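# Load a white part from the tote into a mould nest

## Task

Pick one white plastic part out of the blue tote and put it, narrow end pointing down and pressed all the way in, into the empty nest of the rotary-table mould closest to the arms. The tote must stay upright in its spot with the remaining parts still inside. Finally release, so neither arm is in contact with any movable object.

## Robot and tools

Robot: two arms, left_arm and right_arm, each ending in a parallel gripper. The fingers point along the gripper's +z axis and close along its y axis. end_effector_position is the point midway between the finger pads, a little under 1 cm behind the tips.

Frame: every reported position, quaternion (end_effector_quat_wxyz, w first), velocity and target is in the scene frame. Its origin sits at table-top height, halfway between the two nominal arm bases. +x points out over the table, +z points up, and left_arm is on the +y side. Image left and right do not match arm names. Real bases are slightly off their nominal spots; a BASES line, if present, gives the calibrated spot. Reported hand poses can be wrong by a few cm, more when the arm reaches far.

Row layout, shared by execute_actions and move: 14 numbers, each in [-1, 1]. The first 7 are left_arm: dx, dy, dz, rx, ry, rz, opening. The last 7 are the same for right_arm. All 14 are required even if only one arm moves. dx, dy, dz are an offset along the scene axes, scaled so 1.0 = 0.6 m. rx, ry, rz form one rotation vector, scaled so 1.0 = 180 degrees, turning about the Hand target's position. These six are offsets from that arm's Hand target at the start of the action or move, not absolute poses, and not relative to the previous row. Sending the same offset twice moves the arm twice. All zeros re-commands the current Hand target, which is also how to make a gripper resting short try again, or how to end a push. opening is absolute: +1 fully open (about 87 mm), +0.5 about 69 mm, 0 about 43 mm, -0.5 about 18 mm, -1 closed. A 0 is a real command, so to keep a gripper as it is, resend its present value (see Tool commands).

execute_actions(actions, cameras): actions is a list of actions. Each action is a list of up to 15 rows, one row per 1/30 s step. A short table holds its last row until 15 steps have passed, so each action lasts 0.5 s. Pass an empty list to just read state and images. cameras selects images: omit, null or ["all"] for all; [] for none. An unknown name voids the call.

move(target, speed, blend, opening_speed, blocking, cameras): drives each gripper in a straight line toward its target. target is one 14-number row or a list of up to 15 rows; every row is an offset from the same starting Hand targets, not from the previous row. speed is in m/s, 0.002 to 0.5, default 0.25, either one value or one per target. Rotation is capped at twice that figure in rad/s. blend is in metres and rounds corners in a list; the default 0 stops at each point. opening_speed is per second on the -1..+1 scale, at least 0.2. blocking=false returns after about 0.5 s while the move keeps running. All paths finish together and are cut off at 10 s. Paths do not avoid obstacles or the other arm. Grippers lag and drift more at speed and near full stretch. Keep paths away from an arm's own base, because passing close can flip its shoulder posture. New openings on later targets are applied only once all arms are at rest.

The result adds a "move:" line giving the ending: done, off_target, moving, held or fault, plus limits. limits=paced means the commanded pose was clipped; limits=held means a check withheld steps. An arm not named in the ending is done, meaning within 10 mm and 2 degrees of its target. done does not tell you whether the gripper is touching something.

wait(seconds 0–10): the scene runs on with each arm holding its last command. stop(): brakes a running move, and needs some distance to do so. zoom_image(camera, region=[x0,y0,x1,y1]): region is in pixels, at most 504x504, taken from the latest full image of that camera. finished_scene(scene): ends the scene permanently; here scene=1.

Cameras, each 896x504: cam_head_left, cam_head_right, cam_high, cam_low, cam_left_wrist, cam_right_wrist. A calibration is provided, but fixed cameras may have shifted by up to about 2.3 degrees and 9 mm. Wrist images can lag behind while the arm moves.

Control behaviour: at each step the commanded pose is clipped to within 100 mm and 20 degrees of the measured pose. "Hand target" is the last commanded pose after that clip, and later offsets count from it. Friction and gravity can leave the gripper low, short or tilted, and small moves may not happen or may go sideways. Check position and orientation after each move, and correct any tilt or missing distance with a further offset. If an arm is blocked, it keeps pressing until you command its target back past the gripper.

Gripping: grip_measured uses the same scale as opening. To hold a part, command about 0.04 below the grip_measured reading at first contact for full force; a smaller drop grips more lightly. Readings can be off by about 1 mm. Fast closes squeeze harder. Parts may be tugged briefly while held.

Result lines also include Joint positions (the gripper's last entry runs 0 closed to 1 open), Joint velocities ("within noise" means at rest), Joint torques (positive means toward larger joint angle; joints 1–3 wrap at ±28 N m), Tool commands, and Time used (the clock to watch).

Avoid: dropping the part or letting go of it while it is moving, knocking the tote over or shifting it, anything leaving the table, fast impacts or hard presses, and the arms striking or squeezing each other (this can end the scene). Any arm stop costs. Motors heat when holding load, stretched out or pushing against something unreachable. MOTOR HOT appears at 75 °C. At 90 °C that arm folds up and stays idle. Prefer smooth, moderate-speed moves. Before finishing, open the gripper and back it away from the part.

Each tool is called by a JSON object that holds its "method" and its "body", one argument or row to a line.

## Session

{"method": "execute_actions", "body": {
  "actions": []
}}

Scene clock: 0.00 s.
left_arm: end_effector_position=(+0.1813, +0.0587, +0.1706) grip_measured=+1.000 end_effector_quat_wxyz=(+0.381, +0.107, +0.910, +0.125) | right_arm: end_effector_position=(+0.4298, -0.5410, +0.2845) grip_measured=+0.985 end_effector_quat_wxyz=(+0.454, -0.058, +0.884, +0.100)
Joint positions: left_arm=[-1.371 1.684 1.377 -1.277 -0.824 -1.154 1] | right_arm=[-0.527 1.9 1.947 -0.845 -0.654 -0.408 0.993]
Joint velocities: within noise
Joint torques (N m): no reading
Motor temperatures (°C): left_arm=[30 35 38 29 27 29 29] | right_arm=[31 41 36 30 27 28 31]
Heat: left arm: 38 °C; right arm: 41 °C.
Hand target: left_arm +0.1818, +0.0576, +0.1733; +0.383, +0.105, +0.910, +0.121 | right_arm +0.4302, -0.5411, +0.2951; +0.464, -0.063, +0.878, +0.093
Tool commands: left_gripper/opening=+1.0 right_gripper/opening=+1.0

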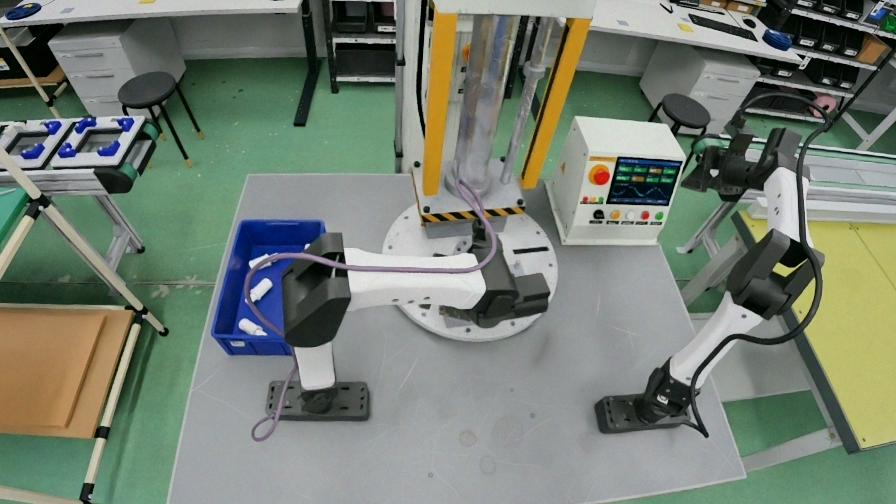

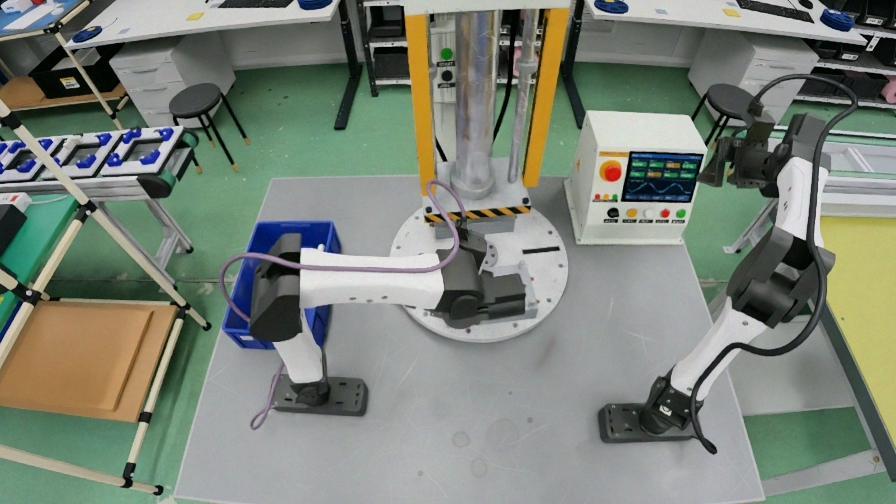

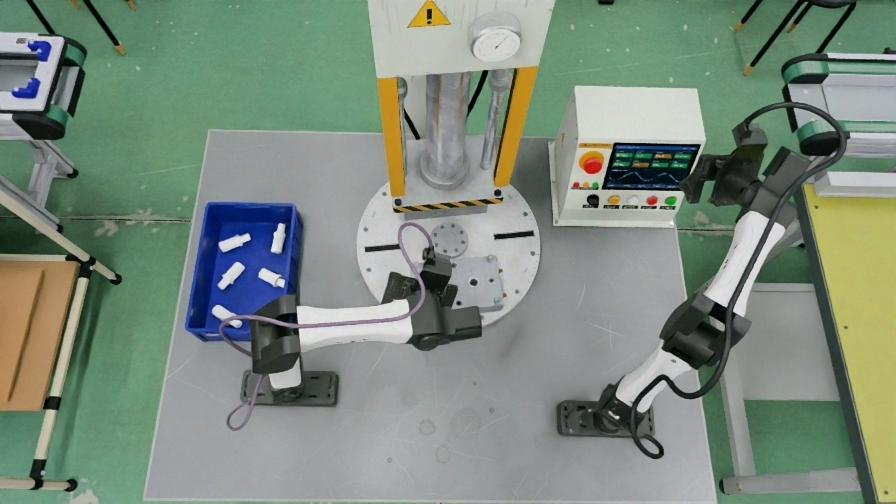

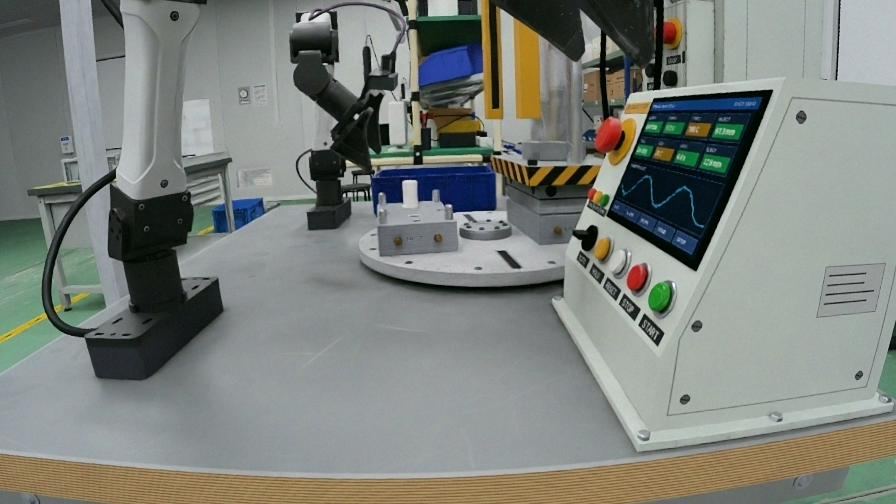

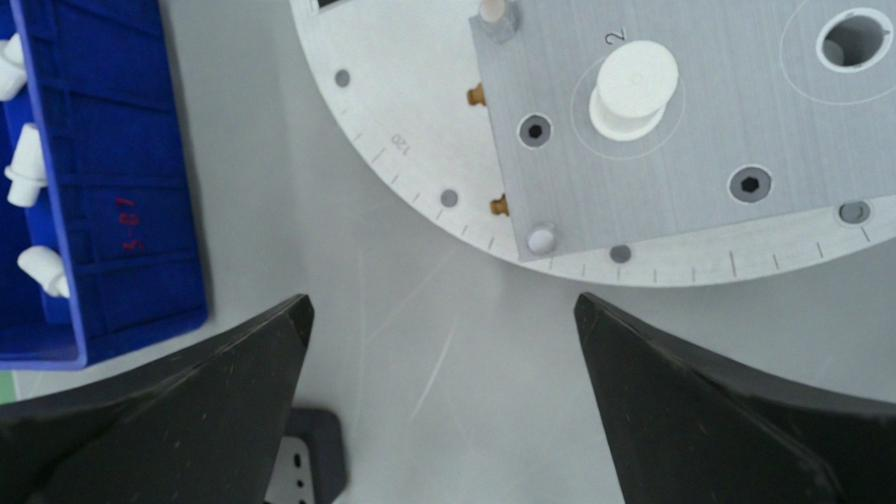

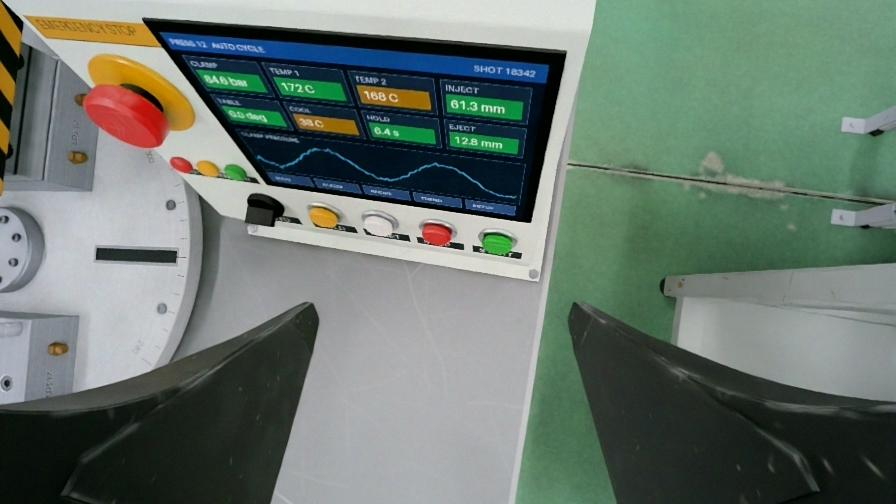

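{"method": "zoom_image", "body": {
  "camera": "cam_high",
  "region": [180, 190, 310, 350]
}}

{"method": "zoom_image", "body": {
  "camera": "cam_low",
  "region": [350, 150, 530, 290]
}}

{"method": "zoom_image", "body": {
  "camera": "cam_high",
  "region": [350, 200, 550, 350]
}}

{"method": "zoom_image", "body": {
  "camera": "cam_left_wrist",
  "region": [450, 0, 896, 250]
}}

Scaled by 3.150 from the camera's 896x504 image, which has a finer 1280x720 frame.

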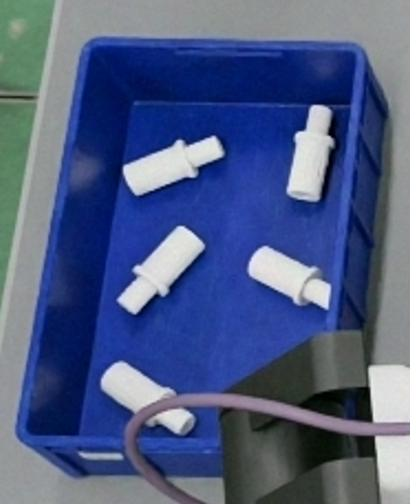

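Scaled by 2.800 from the camera's 896x504 image, which has a finer 1280x720 frame.

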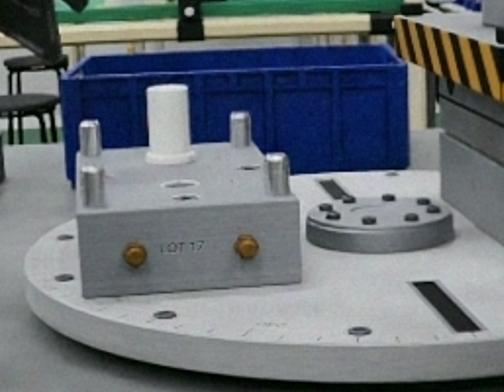

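Scaled by 2.520 from the camera's 896x504 image, which has a finer 1280x720 frame.

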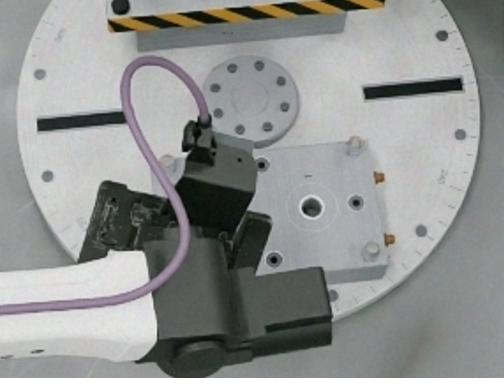

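Scaled by 1.130 from the camera's 896x504 image, which has a finer 1280x720 frame.

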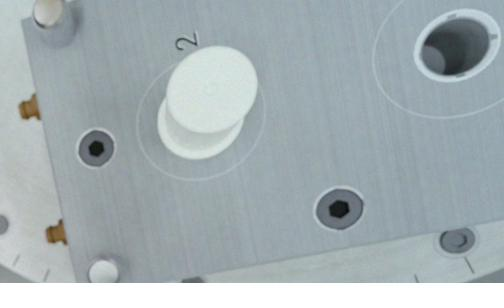

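{"method": "move", "body": {
  "target": [0.148,0.712,0.061,0.031,0.305,-0.131,0.1,0,0,0,0,0,0,1],
  "speed": 0.3,
  "cameras": ["cam_high","cam_left_wrist","cam_head_left"]
}}

Scene clock: 108.10 s.
left_arm: end_effector_position=(+0.2689, +0.4812, +0.2091) grip_measured=+0.100 end_effector_quat_wxyz=(-0.059, +0.339, +0.939, +0.024) | right_arm: end_effector_position=(+0.4298, -0.5410, +0.2845) grip_measured=+0.985 end_effector_quat_wxyz=(+0.454, -0.058, +0.884, +0.100)
Joint positions: left_arm=[0.416 1.766 1.712 -1.571 -0.116 1.093 0.55] | right_arm=[-0.527 1.9 1.947 -0.845 -0.654 -0.408 0.993]
Joint velocities: within noise
Joint torques (N m): left_arm=[0.94 -5.46 9.01 0.08 0 0.11] | right_arm=[-0.34 -9.01 7.39 1.74 -0.22 0.01]
Motor temperatures (°C): left_arm=[30 40 42 29 28 29 28] | right_arm=[31 53 44 34 27 28 31]
Heat: left arm: 42 °C; right arm: 53 °C.
Hand target: left_arm +0.2706, +0.4847, +0.2098; -0.066, +0.343, +0.937, +0.024 | right_arm +0.4302, -0.5411, +0.2951; +0.464, -0.063, +0.878, +0.093
Off the commanded pose: left_arm 0.004 m, 1 deg | right_arm 0.011 m, 2 deg.
move: off_target (right_arm)
camera_calibration:
cam_left_wrist: T_world_to_cam=[[-0.633401, -0.773821, 0.00186933, 0.538953], [-0.411771, 0.339093, 0.845849, -0.207556], [-0.65517, 0.534992, -0.53342, 0.165122], [0, 0, 0, 1]] pos_world=[0.364091, 0.399096, 0.262633]
Images, in order (width x height): cam_head_left 896x504, cam_high 896x504, cam_left_wrist 896x504.

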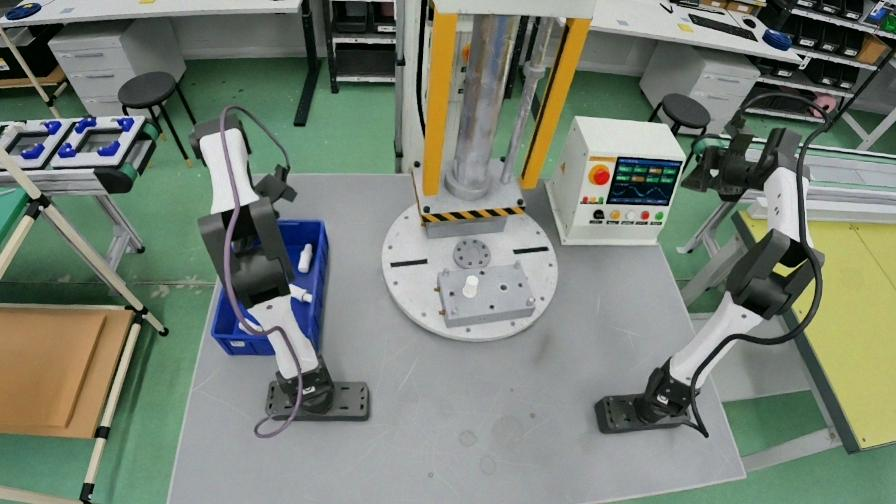

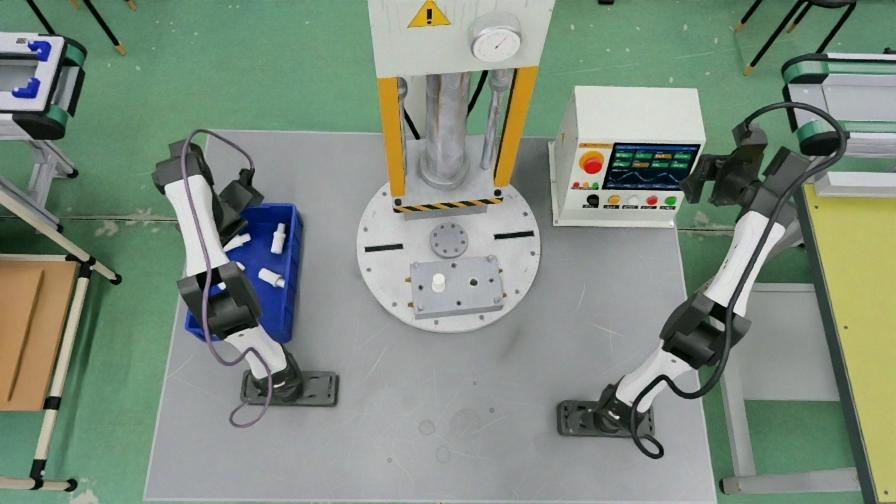

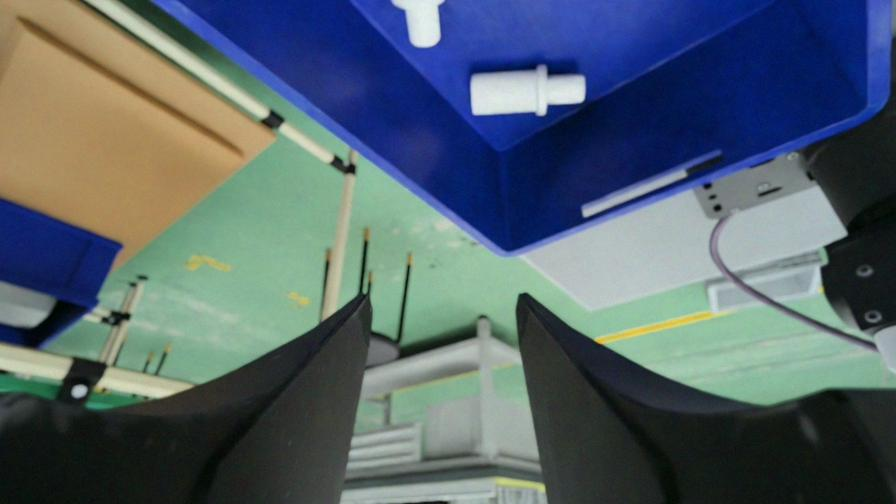

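{"method": "move", "body": {
  "target": [0.032,-0.018,-0.225,0,0,0,0.0,0,0,0,0,0,0,1],
  "cameras": ["cam_head_left","cam_high","cam_left_wrist","cam_head_right"]
}}

{"method": "zoom_image", "body": {
  "camera": "cam_head_left",
  "region": [190, 170, 340, 360]
}}

{"method": "zoom_image", "body": {
  "camera": "cam_high",
  "region": [180, 170, 320, 350]
}}

Scene clock: 126.03 s.
left_arm: end_effector_position=(+0.2899, +0.4751, +0.0812) grip_measured=+0.000 end_effector_quat_wxyz=(-0.060, +0.344, +0.937, +0.025) | right_arm: end_effector_position=(+0.4298, -0.5410, +0.2845) grip_measured=+0.985 end_effector_quat_wxyz=(+0.454, -0.058, +0.884, +0.100)
Joint positions: left_arm=[0.372 1.861 1.317 -1.086 -0.116 1.06 0.5] | right_arm=[-0.527 1.9 1.947 -0.845 -0.654 -0.408 0.993]
Joint velocities: within noise
Joint torques (N m): left_arm=[0.24 -6.37 5.89 0.32 0.05 -0.07] | right_arm=[-0.31 -8.92 7.5 1.74 -0.24 -0.01]
Motor temperatures (°C): left_arm=[30 40 44 28 28 29 28] | right_arm=[31 54 44 34 27 28 31]
Heat: left arm: 44 °C; right arm: 54 °C.
Hand target: left_arm +0.2898, +0.4739, +0.0748; -0.066, +0.343, +0.937, +0.024 | right_arm +0.4302, -0.5411, +0.2951; +0.464, -0.063, +0.878, +0.093
Off the commanded pose: left_arm 0.007 m, 1 deg | right_arm 0.011 m, 2 deg.
move: off_target (right_arm)
camera_calibration:
cam_left_wrist: T_world_to_cam=[[-0.641856, -0.766824, 0.00144361, 0.546928], [-0.406749, 0.342056, 0.847085, -0.0916647], [-0.650059, 0.543119, -0.531455, 0.108456], [0, 0, 0, 1]] pos_world=[0.384267, 0.391847, 0.134498]
Images, in order (width x height): cam_head_left 896x504, cam_head_right 896x504, cam_high 896x504, cam_left_wrist 896x504.

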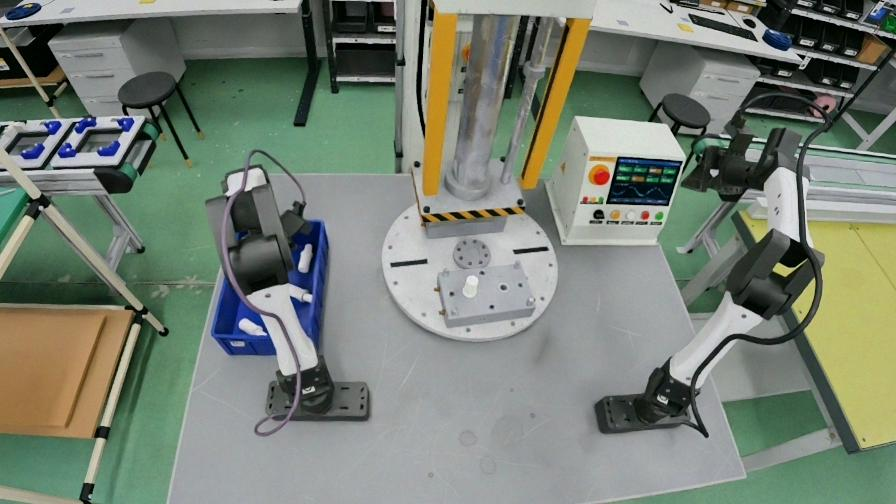

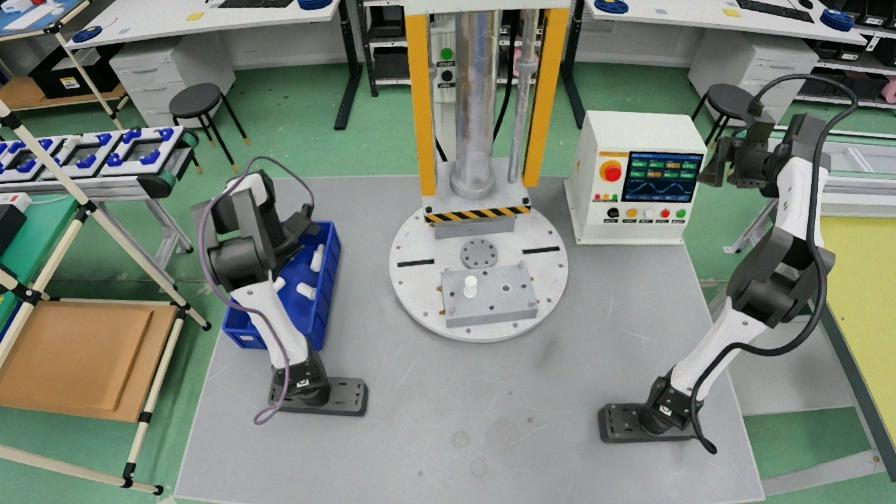

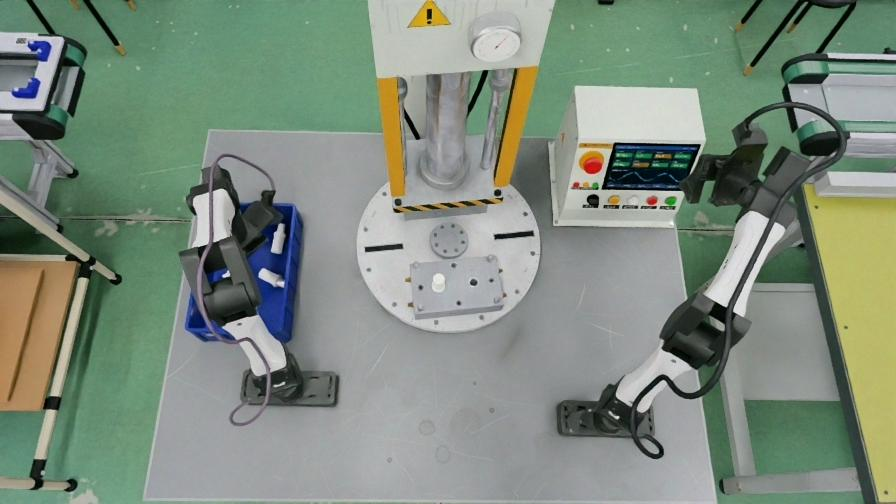

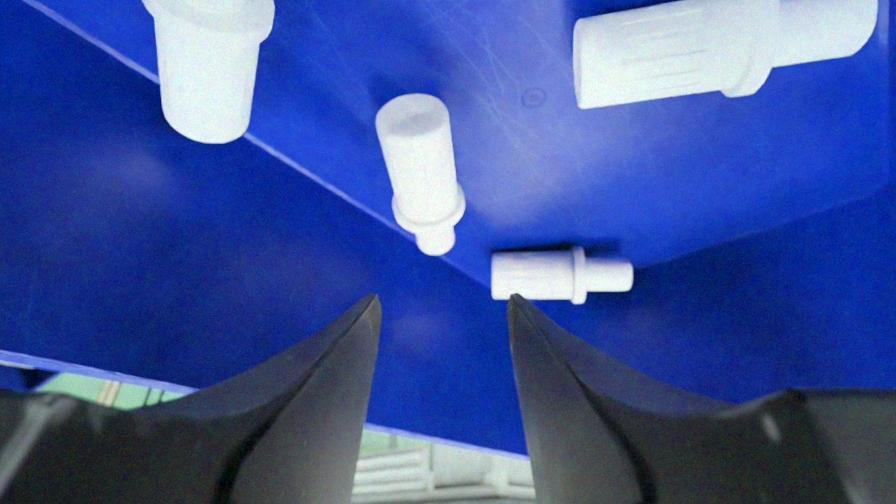

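Scaled by 2.653 from the camera's 896x504 image, which has a finer 1280x720 frame.

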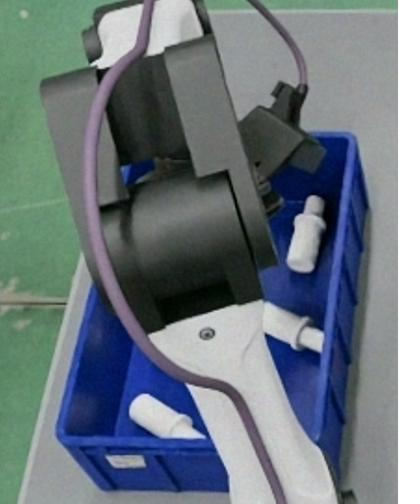

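Scaled by 2.800 from the camera's 896x504 image, which has a finer 1280x720 frame.

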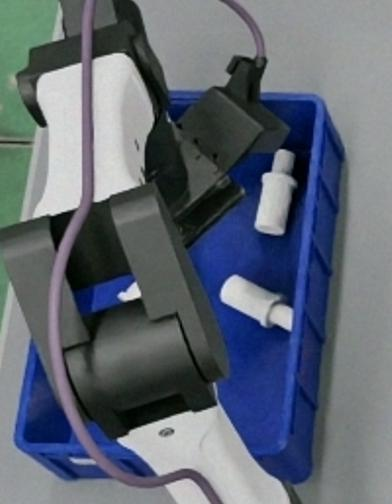

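{"method": "move", "body": {
  "target": [
    [0.005,0.0065,-0.095,0,0,0,0.0,0,0,0,0,0,0,1],
    [0.005,0.0065,-0.095,0,0,0,-0.7,0,0,0,0,0,0,1]
  ],
  "speed": 0.15,
  "cameras": ["cam_high","cam_left_wrist"]
}}

Scene clock: 142.30 s.
left_arm: end_effector_position=(+0.2966, +0.4763, +0.0292) grip_measured=-0.367 end_effector_quat_wxyz=(-0.054, +0.345, +0.937, +0.025) | right_arm: end_effector_position=(+0.4298, -0.5410, +0.2845) grip_measured=+0.985 end_effector_quat_wxyz=(+0.454, -0.058, +0.884, +0.100)
Joint positions: left_arm=[0.372 1.951 1.22 -0.89 -0.108 1.063 0.317] | right_arm=[-0.527 1.9 1.947 -0.845 -0.654 -0.408 0.993]
Joint velocities: within noise
Joint torques (N m): left_arm=[0.83 -5.74 4.83 0.42 -0.03 -0.04] | right_arm=[-0.35 -8.9 7.34 1.74 -0.24 -0.04]
Motor temperatures (°C): left_arm=[30 40 42 28 28 29 28] | right_arm=[31 54 44 34 27 28 31]
Heat: left arm: 42 °C; right arm: 54 °C.
Hand target: left_arm +0.2927, +0.4777, +0.0177; -0.066, +0.343, +0.937, +0.023 | right_arm +0.4302, -0.5411, +0.2951; +0.464, -0.063, +0.878, +0.093
Off the commanded pose: left_arm 0.012 m, 1 deg | right_arm 0.011 m, 2 deg.
move: off_target (left_arm, right_arm); target 2's new opening was sent with left_arm's hand 0.012 m and 1 deg from that target
camera_calibration:
cam_left_wrist: T_world_to_cam=[[-0.643531, -0.765416, -0.00237184, 0.552172], [-0.415794, 0.346977, 0.840668, -0.0447183], [-0.642638, 0.541982, -0.541546, 0.0831547], [0, 0, 0, 1]] pos_world=[0.390185, 0.393089, 0.083935]
Images, in order (width x height): cam_high 896x504, cam_left_wrist 896x504.

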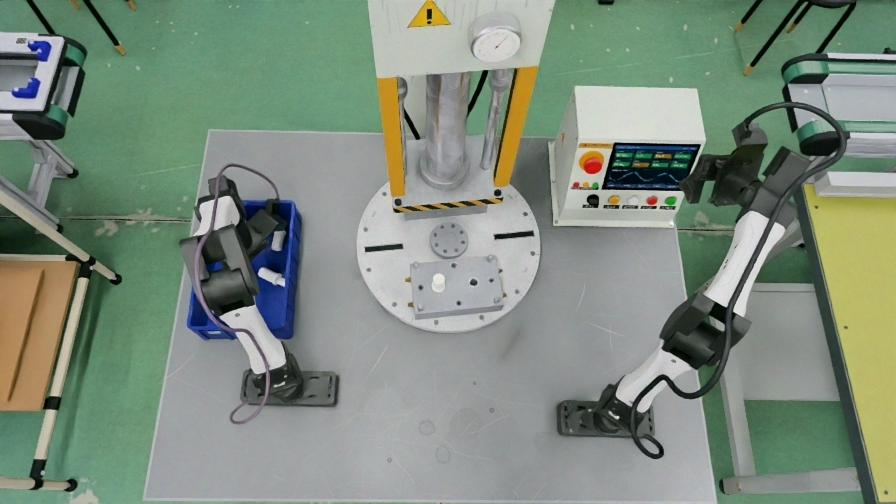

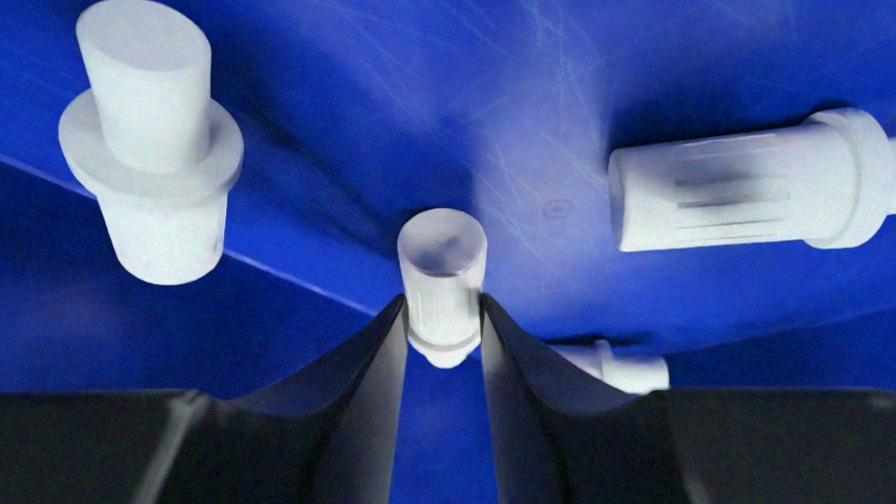

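{"method": "move", "body": {
  "target": [
    [0,0,0.32,0,0,0,-0.7,0,0,0,0,0,0,1],
    [0.062,-0.463,0.387,-0.137,-0.214,0.033,-0.7,0,0,0,0,0,0,1],
    [-0.063,-0.933,0.31,-0.273,-0.428,0.066,-0.7,0,0,0,0,0,0,1]
  ],
  "speed": 0.35,
  "blend": 0.04,
  "cameras": ["cam_high","cam_low","cam_left_wrist","cam_head_right"]
}}

{"method": "zoom_image", "body": {
  "camera": "cam_high",
  "region": [390, 220, 530, 340]
}}

{"method": "zoom_image", "body": {
  "camera": "cam_low",
  "region": [350, 110, 510, 270]
}}

{"method": "zoom_image", "body": {
  "camera": "cam_head_right",
  "region": [410, 200, 560, 340]
}}

Scene clock: 166.53 s.
left_arm: end_effector_position=(+0.2551, -0.0835, +0.2136) grip_measured=-0.367 end_effector_quat_wxyz=(+0.648, +0.157, +0.729, -0.155) | right_arm: end_effector_position=(+0.4298, -0.5410, +0.2845) grip_measured=+0.985 end_effector_quat_wxyz=(+0.454, -0.058, +0.884, +0.100)
Joint positions: left_arm=[-1.332 1.647 0.905 0.563 -0.89 -0.163 0.317] | right_arm=[-0.527 1.9 1.947 -0.845 -0.654 -0.408 0.993]
Joint velocities: within noise
Joint torques (N m): left_arm=[0.43 -5.31 6.53 1.77 -0.12 0.1] | right_arm=[-0.31 -8.9 7.3 1.76 -0.22 0]
Motor temperatures (°C): left_arm=[29 40 41 29 28 29 29] | right_arm=[31 55 45 34 27 28 31]
Heat: left arm: 41 °C; right arm: 55 °C.
Hand target: left_arm +0.2550, -0.0821, +0.2037; +0.648, +0.162, +0.730, -0.143 | right_arm +0.4302, -0.5411, +0.2951; +0.464, -0.063, +0.878, +0.093
Off the commanded pose: left_arm 0.010 m, 1 deg | right_arm 0.011 m, 2 deg.
move: off_target (right_arm)
camera_calibration:
cam_left_wrist: T_world_to_cam=[[-0.435589, -0.899643, 0.0300799, 0.026216], [-0.761056, 0.350232, -0.546014, 0.361737], [0.480682, -0.26073, -0.837236, 0.169289], [0, 0, 0, 1]] pos_world=[0.205347, -0.0589681, 0.33846]
Images, in order (width x height): cam_head_right 896x504, cam_high 896x504, cam_low 896x504, cam_left_wrist 896x504.

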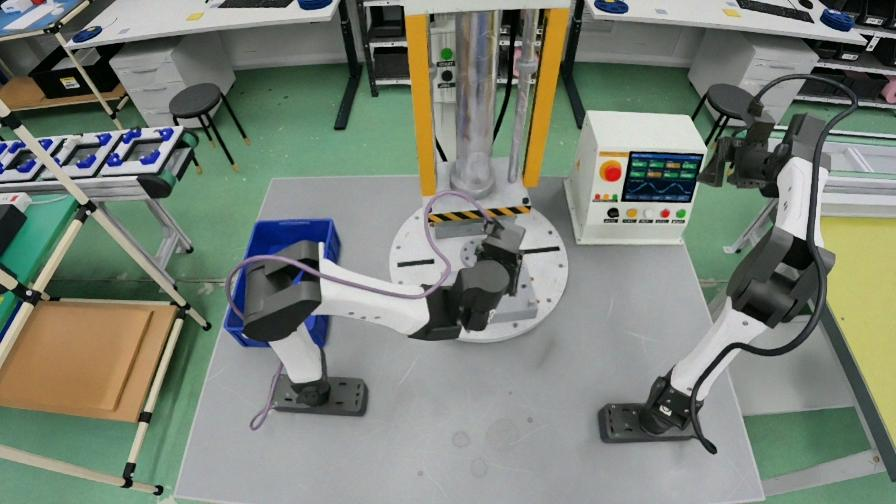

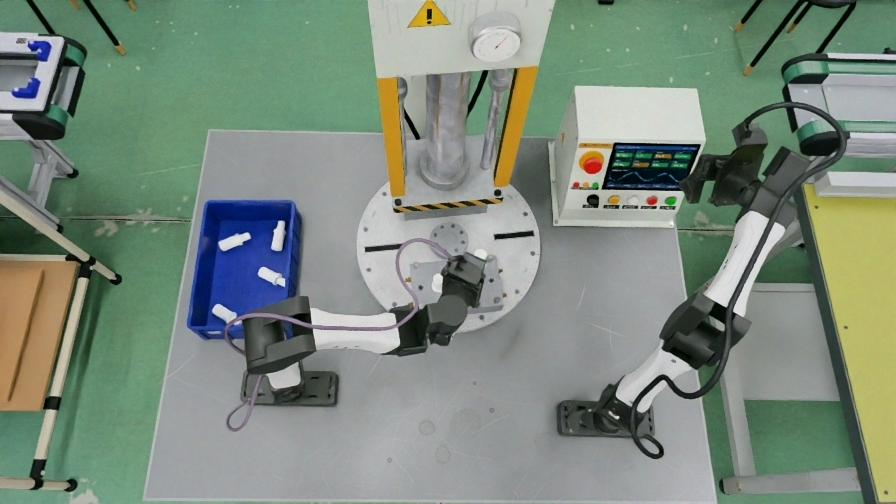

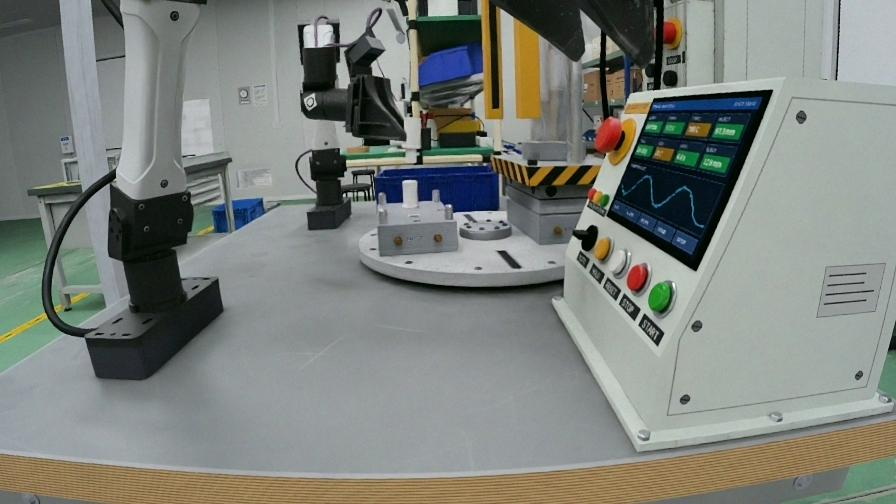

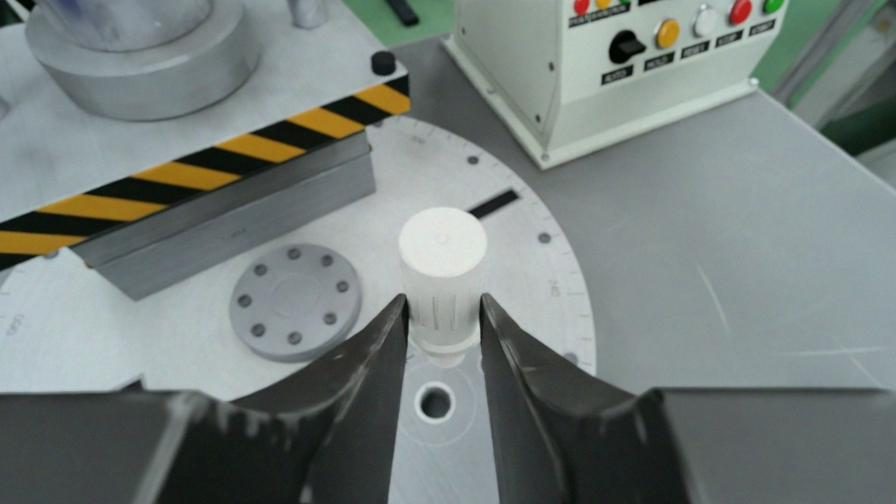

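Scaled by 3.600 from the camera's 896x504 image, which has a finer 1280x720 frame.

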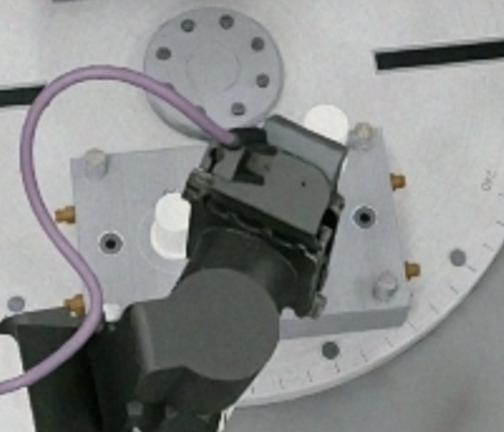

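Scaled by 3.150 from the camera's 896x504 image, which has a finer 1280x720 frame.

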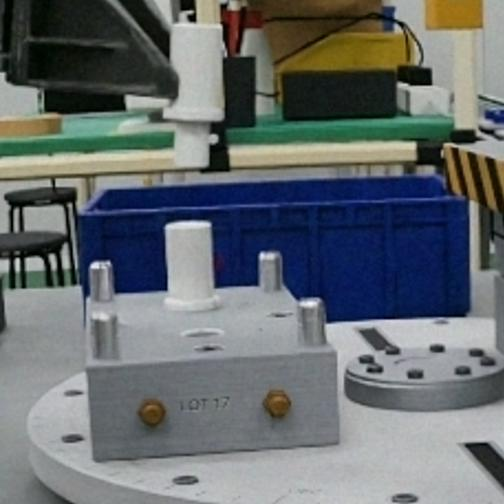

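Scaled by 3.360 from the camera's 896x504 image, which has a finer 1280x720 frame.

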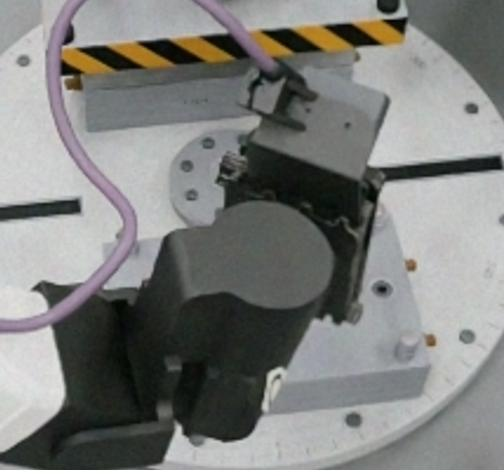

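{"method": "move", "body": {
  "target": [0.0,0.0,-0.12,-0.005,-0.028,0,-0.7,0,0,0,0,0,0,1],
  "speed": 0.15,
  "cameras": ["cam_low","cam_left_wrist"]
}}

{"method": "zoom_image", "body": {
  "camera": "cam_low",
  "region": [360, 130, 480, 250]
}}

{"method": "zoom_image", "body": {
  "camera": "cam_left_wrist",
  "region": [340, 180, 560, 460]
}}

Scene clock: 204.93 s.
left_arm: end_effector_position=(+0.2574, -0.0849, +0.1441) grip_measured=-0.367 end_effector_quat_wxyz=(+0.685, +0.149, +0.696, -0.157) | right_arm: end_effector_position=(+0.4298, -0.5410, +0.2845) grip_measured=+0.985 end_effector_quat_wxyz=(+0.454, -0.058, +0.884, +0.100)
Joint positions: left_arm=[-1.343 1.927 0.744 1.163 -0.918 -0.031 0.317] | right_arm=[-0.527 1.9 1.947 -0.845 -0.654 -0.408 0.993]
Joint velocities: within noise
Joint torques (N m): left_arm=[0.18 -6.09 5.04 1.5 -0.01 0.1] | right_arm=[-0.4 -8.94 7.38 1.74 -0.22 -0.01]
Motor temperatures (°C): left_arm=[29 40 42 32 27 29 29] | right_arm=[31 55 45 35 27 28 31]
Heat: left arm: 42 °C; right arm: 55 °C.
Hand target: left_arm +0.2550, -0.0821, +0.1318; +0.681, +0.163, +0.700, -0.142 | right_arm +0.4302, -0.5411, +0.2951; +0.464, -0.063, +0.878, +0.093
Off the commanded pose: left_arm 0.013 m, 3 deg | right_arm 0.011 m, 2 deg.
move: off_target (left_arm, right_arm)
camera_calibration:
cam_left_wrist: T_world_to_cam=[[-0.430051, -0.902553, 0.02131, 0.0276308], [-0.708688, 0.322867, -0.62731, 0.321902], [0.559301, -0.284878, -0.778478, 0.0788538], [0, 0, 0, 1]] pos_world=[0.195908, -0.0565295, 0.26273]
Images, in order (width x height): cam_low 896x504, cam_left_wrist 896x504.

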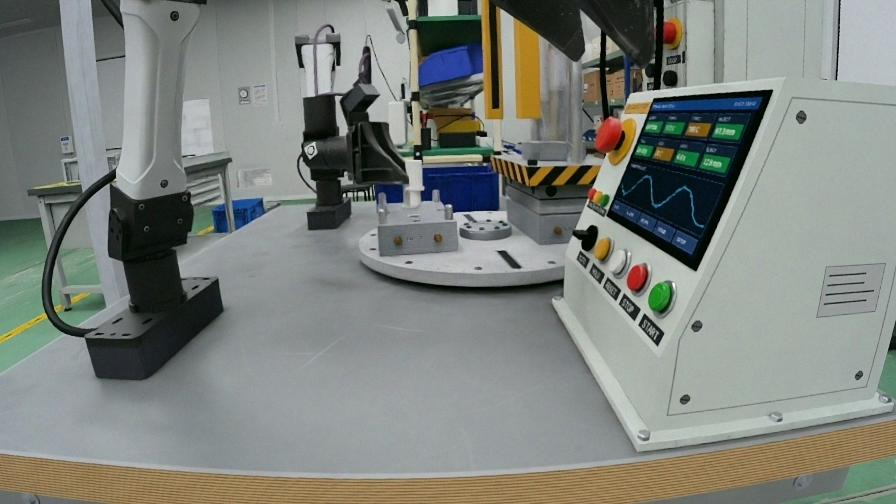

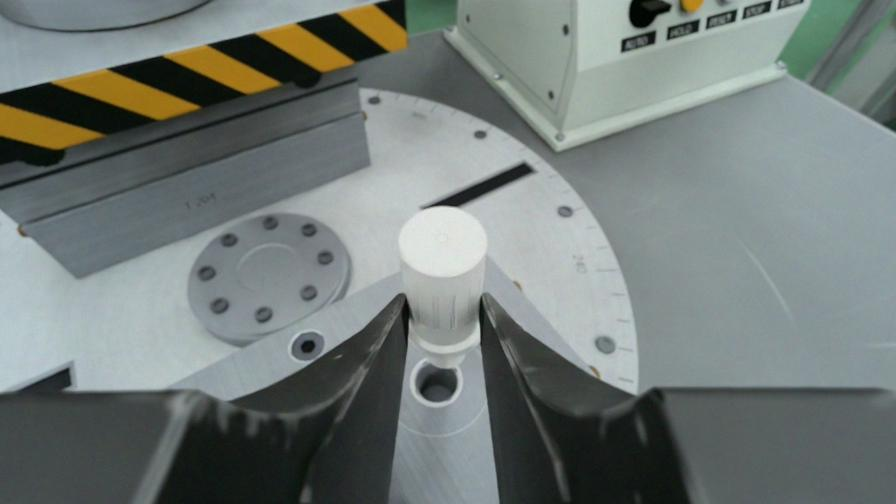

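Scaled by 4.200 from the camera's 896x504 image, which has a finer 1280x720 frame.

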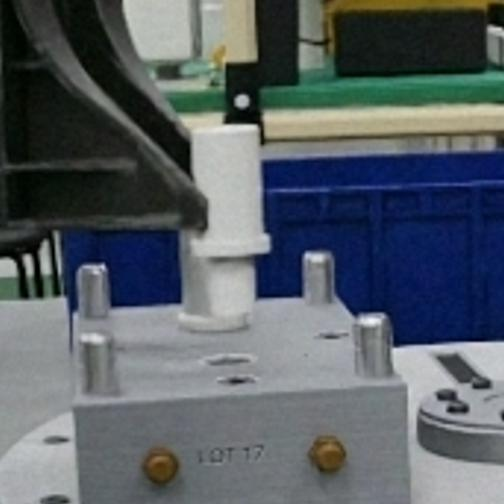

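Scaled by 1.800 from the camera's 896x504 image, which has a finer 1280x720 frame.

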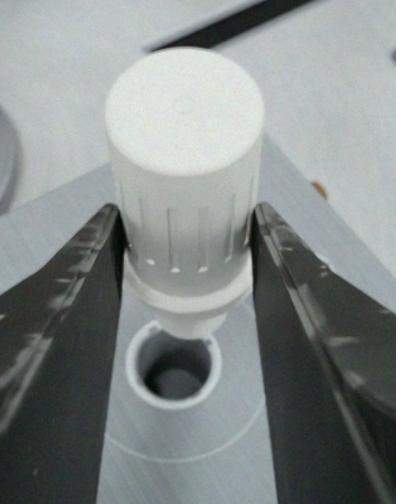

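{"method": "move", "body": {
  "target": [-0.0015,0.007,-0.008,0.0126,-0.0058,0,-0.7,0,0,0,0,0,0,1],
  "cameras": ["cam_low","cam_left_wrist"]
}}

{"method": "zoom_image", "body": {
  "camera": "cam_low",
  "region": [360, 130, 480, 250]
}}

{"method": "zoom_image", "body": {
  "camera": "cam_left_wrist",
  "region": [340, 180, 560, 460]
}}

Scene clock: 229.17 s.
left_arm: end_effector_position=(+0.2575, -0.0796, +0.1357) grip_measured=-0.367 end_effector_quat_wxyz=(+0.685, +0.170, +0.696, -0.135) | right_arm: end_effector_position=(+0.4298, -0.5410, +0.2845) grip_measured=+0.985 end_effector_quat_wxyz=(+0.454, -0.058, +0.884, +0.100)
Joint positions: left_arm=[-1.343 1.937 0.73 1.164 -0.92 0.012 0.317] | right_arm=[-0.527 1.9 1.947 -0.845 -0.654 -0.408 0.993]
Joint velocities: within noise
Joint torques (N m): left_arm=[-0.12 -5.96 4.82 1.79 -0.05 0.11] | right_arm=[-0.35 -8.94 7.38 1.74 -0.23 -0.02]
Motor temperatures (°C): left_arm=[29 40 40 32 27 29 29] | right_arm=[31 56 45 35 27 28 31]
Heat: left arm: 40 °C; right arm: 56 °C.
Hand target: left_arm +0.2541, -0.0778, +0.1269; +0.684, +0.178, +0.697, -0.126 | right_arm +0.4302, -0.5411, +0.2951; +0.464, -0.063, +0.878, +0.093
Off the commanded pose: left_arm 0.010 m, 1 deg | right_arm 0.011 m, 2 deg.
move: off_target (right_arm)
camera_calibration:
cam_left_wrist: T_world_to_cam=[[-0.428944, -0.902496, -0.0388326, 0.0405376], [-0.700901, 0.359632, -0.615957, 0.314418], [0.569864, -0.236993, -0.786822, 0.0759916], [0, 0, 0, 1]] pos_world=[0.194459, -0.0584802, 0.255034]
Images, in order (width x height): cam_low 896x504, cam_left_wrist 896x504.

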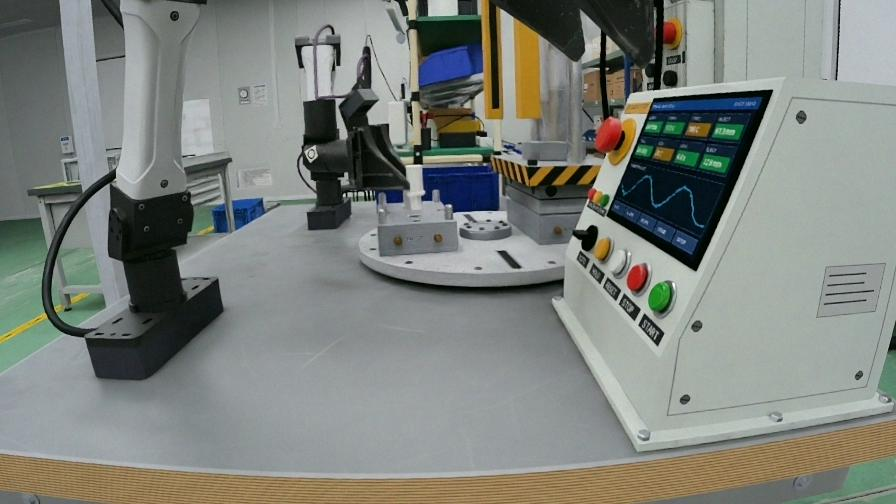

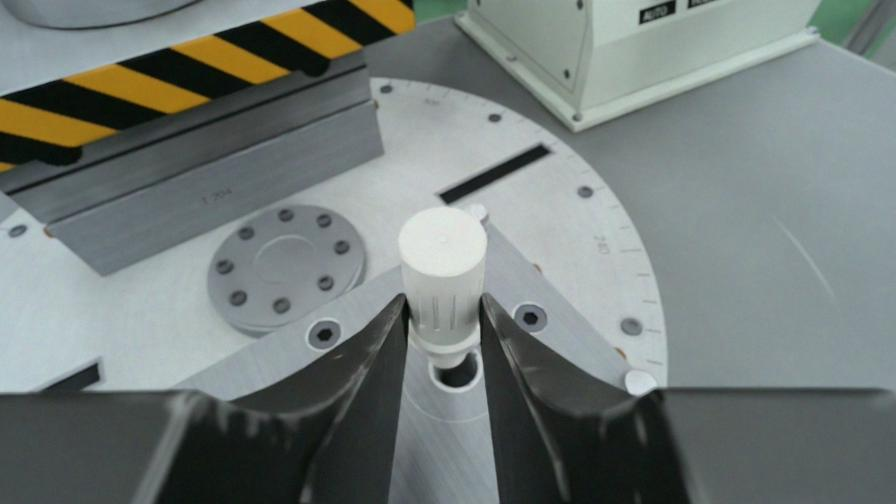

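Scaled by 4.200 from the camera's 896x504 image, which has a finer 1280x720 frame.

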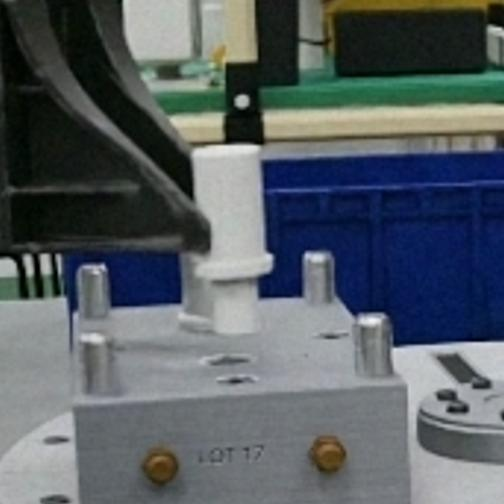

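Scaled by 1.800 from the camera's 896x504 image, which has a finer 1280x720 frame.

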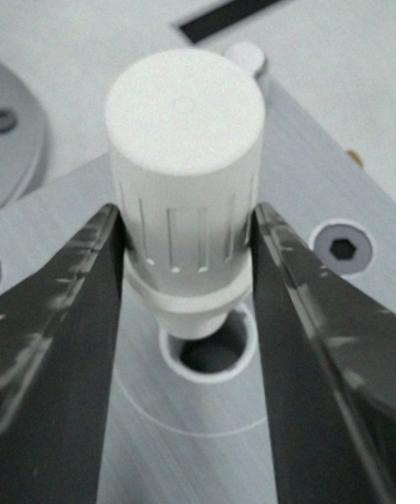

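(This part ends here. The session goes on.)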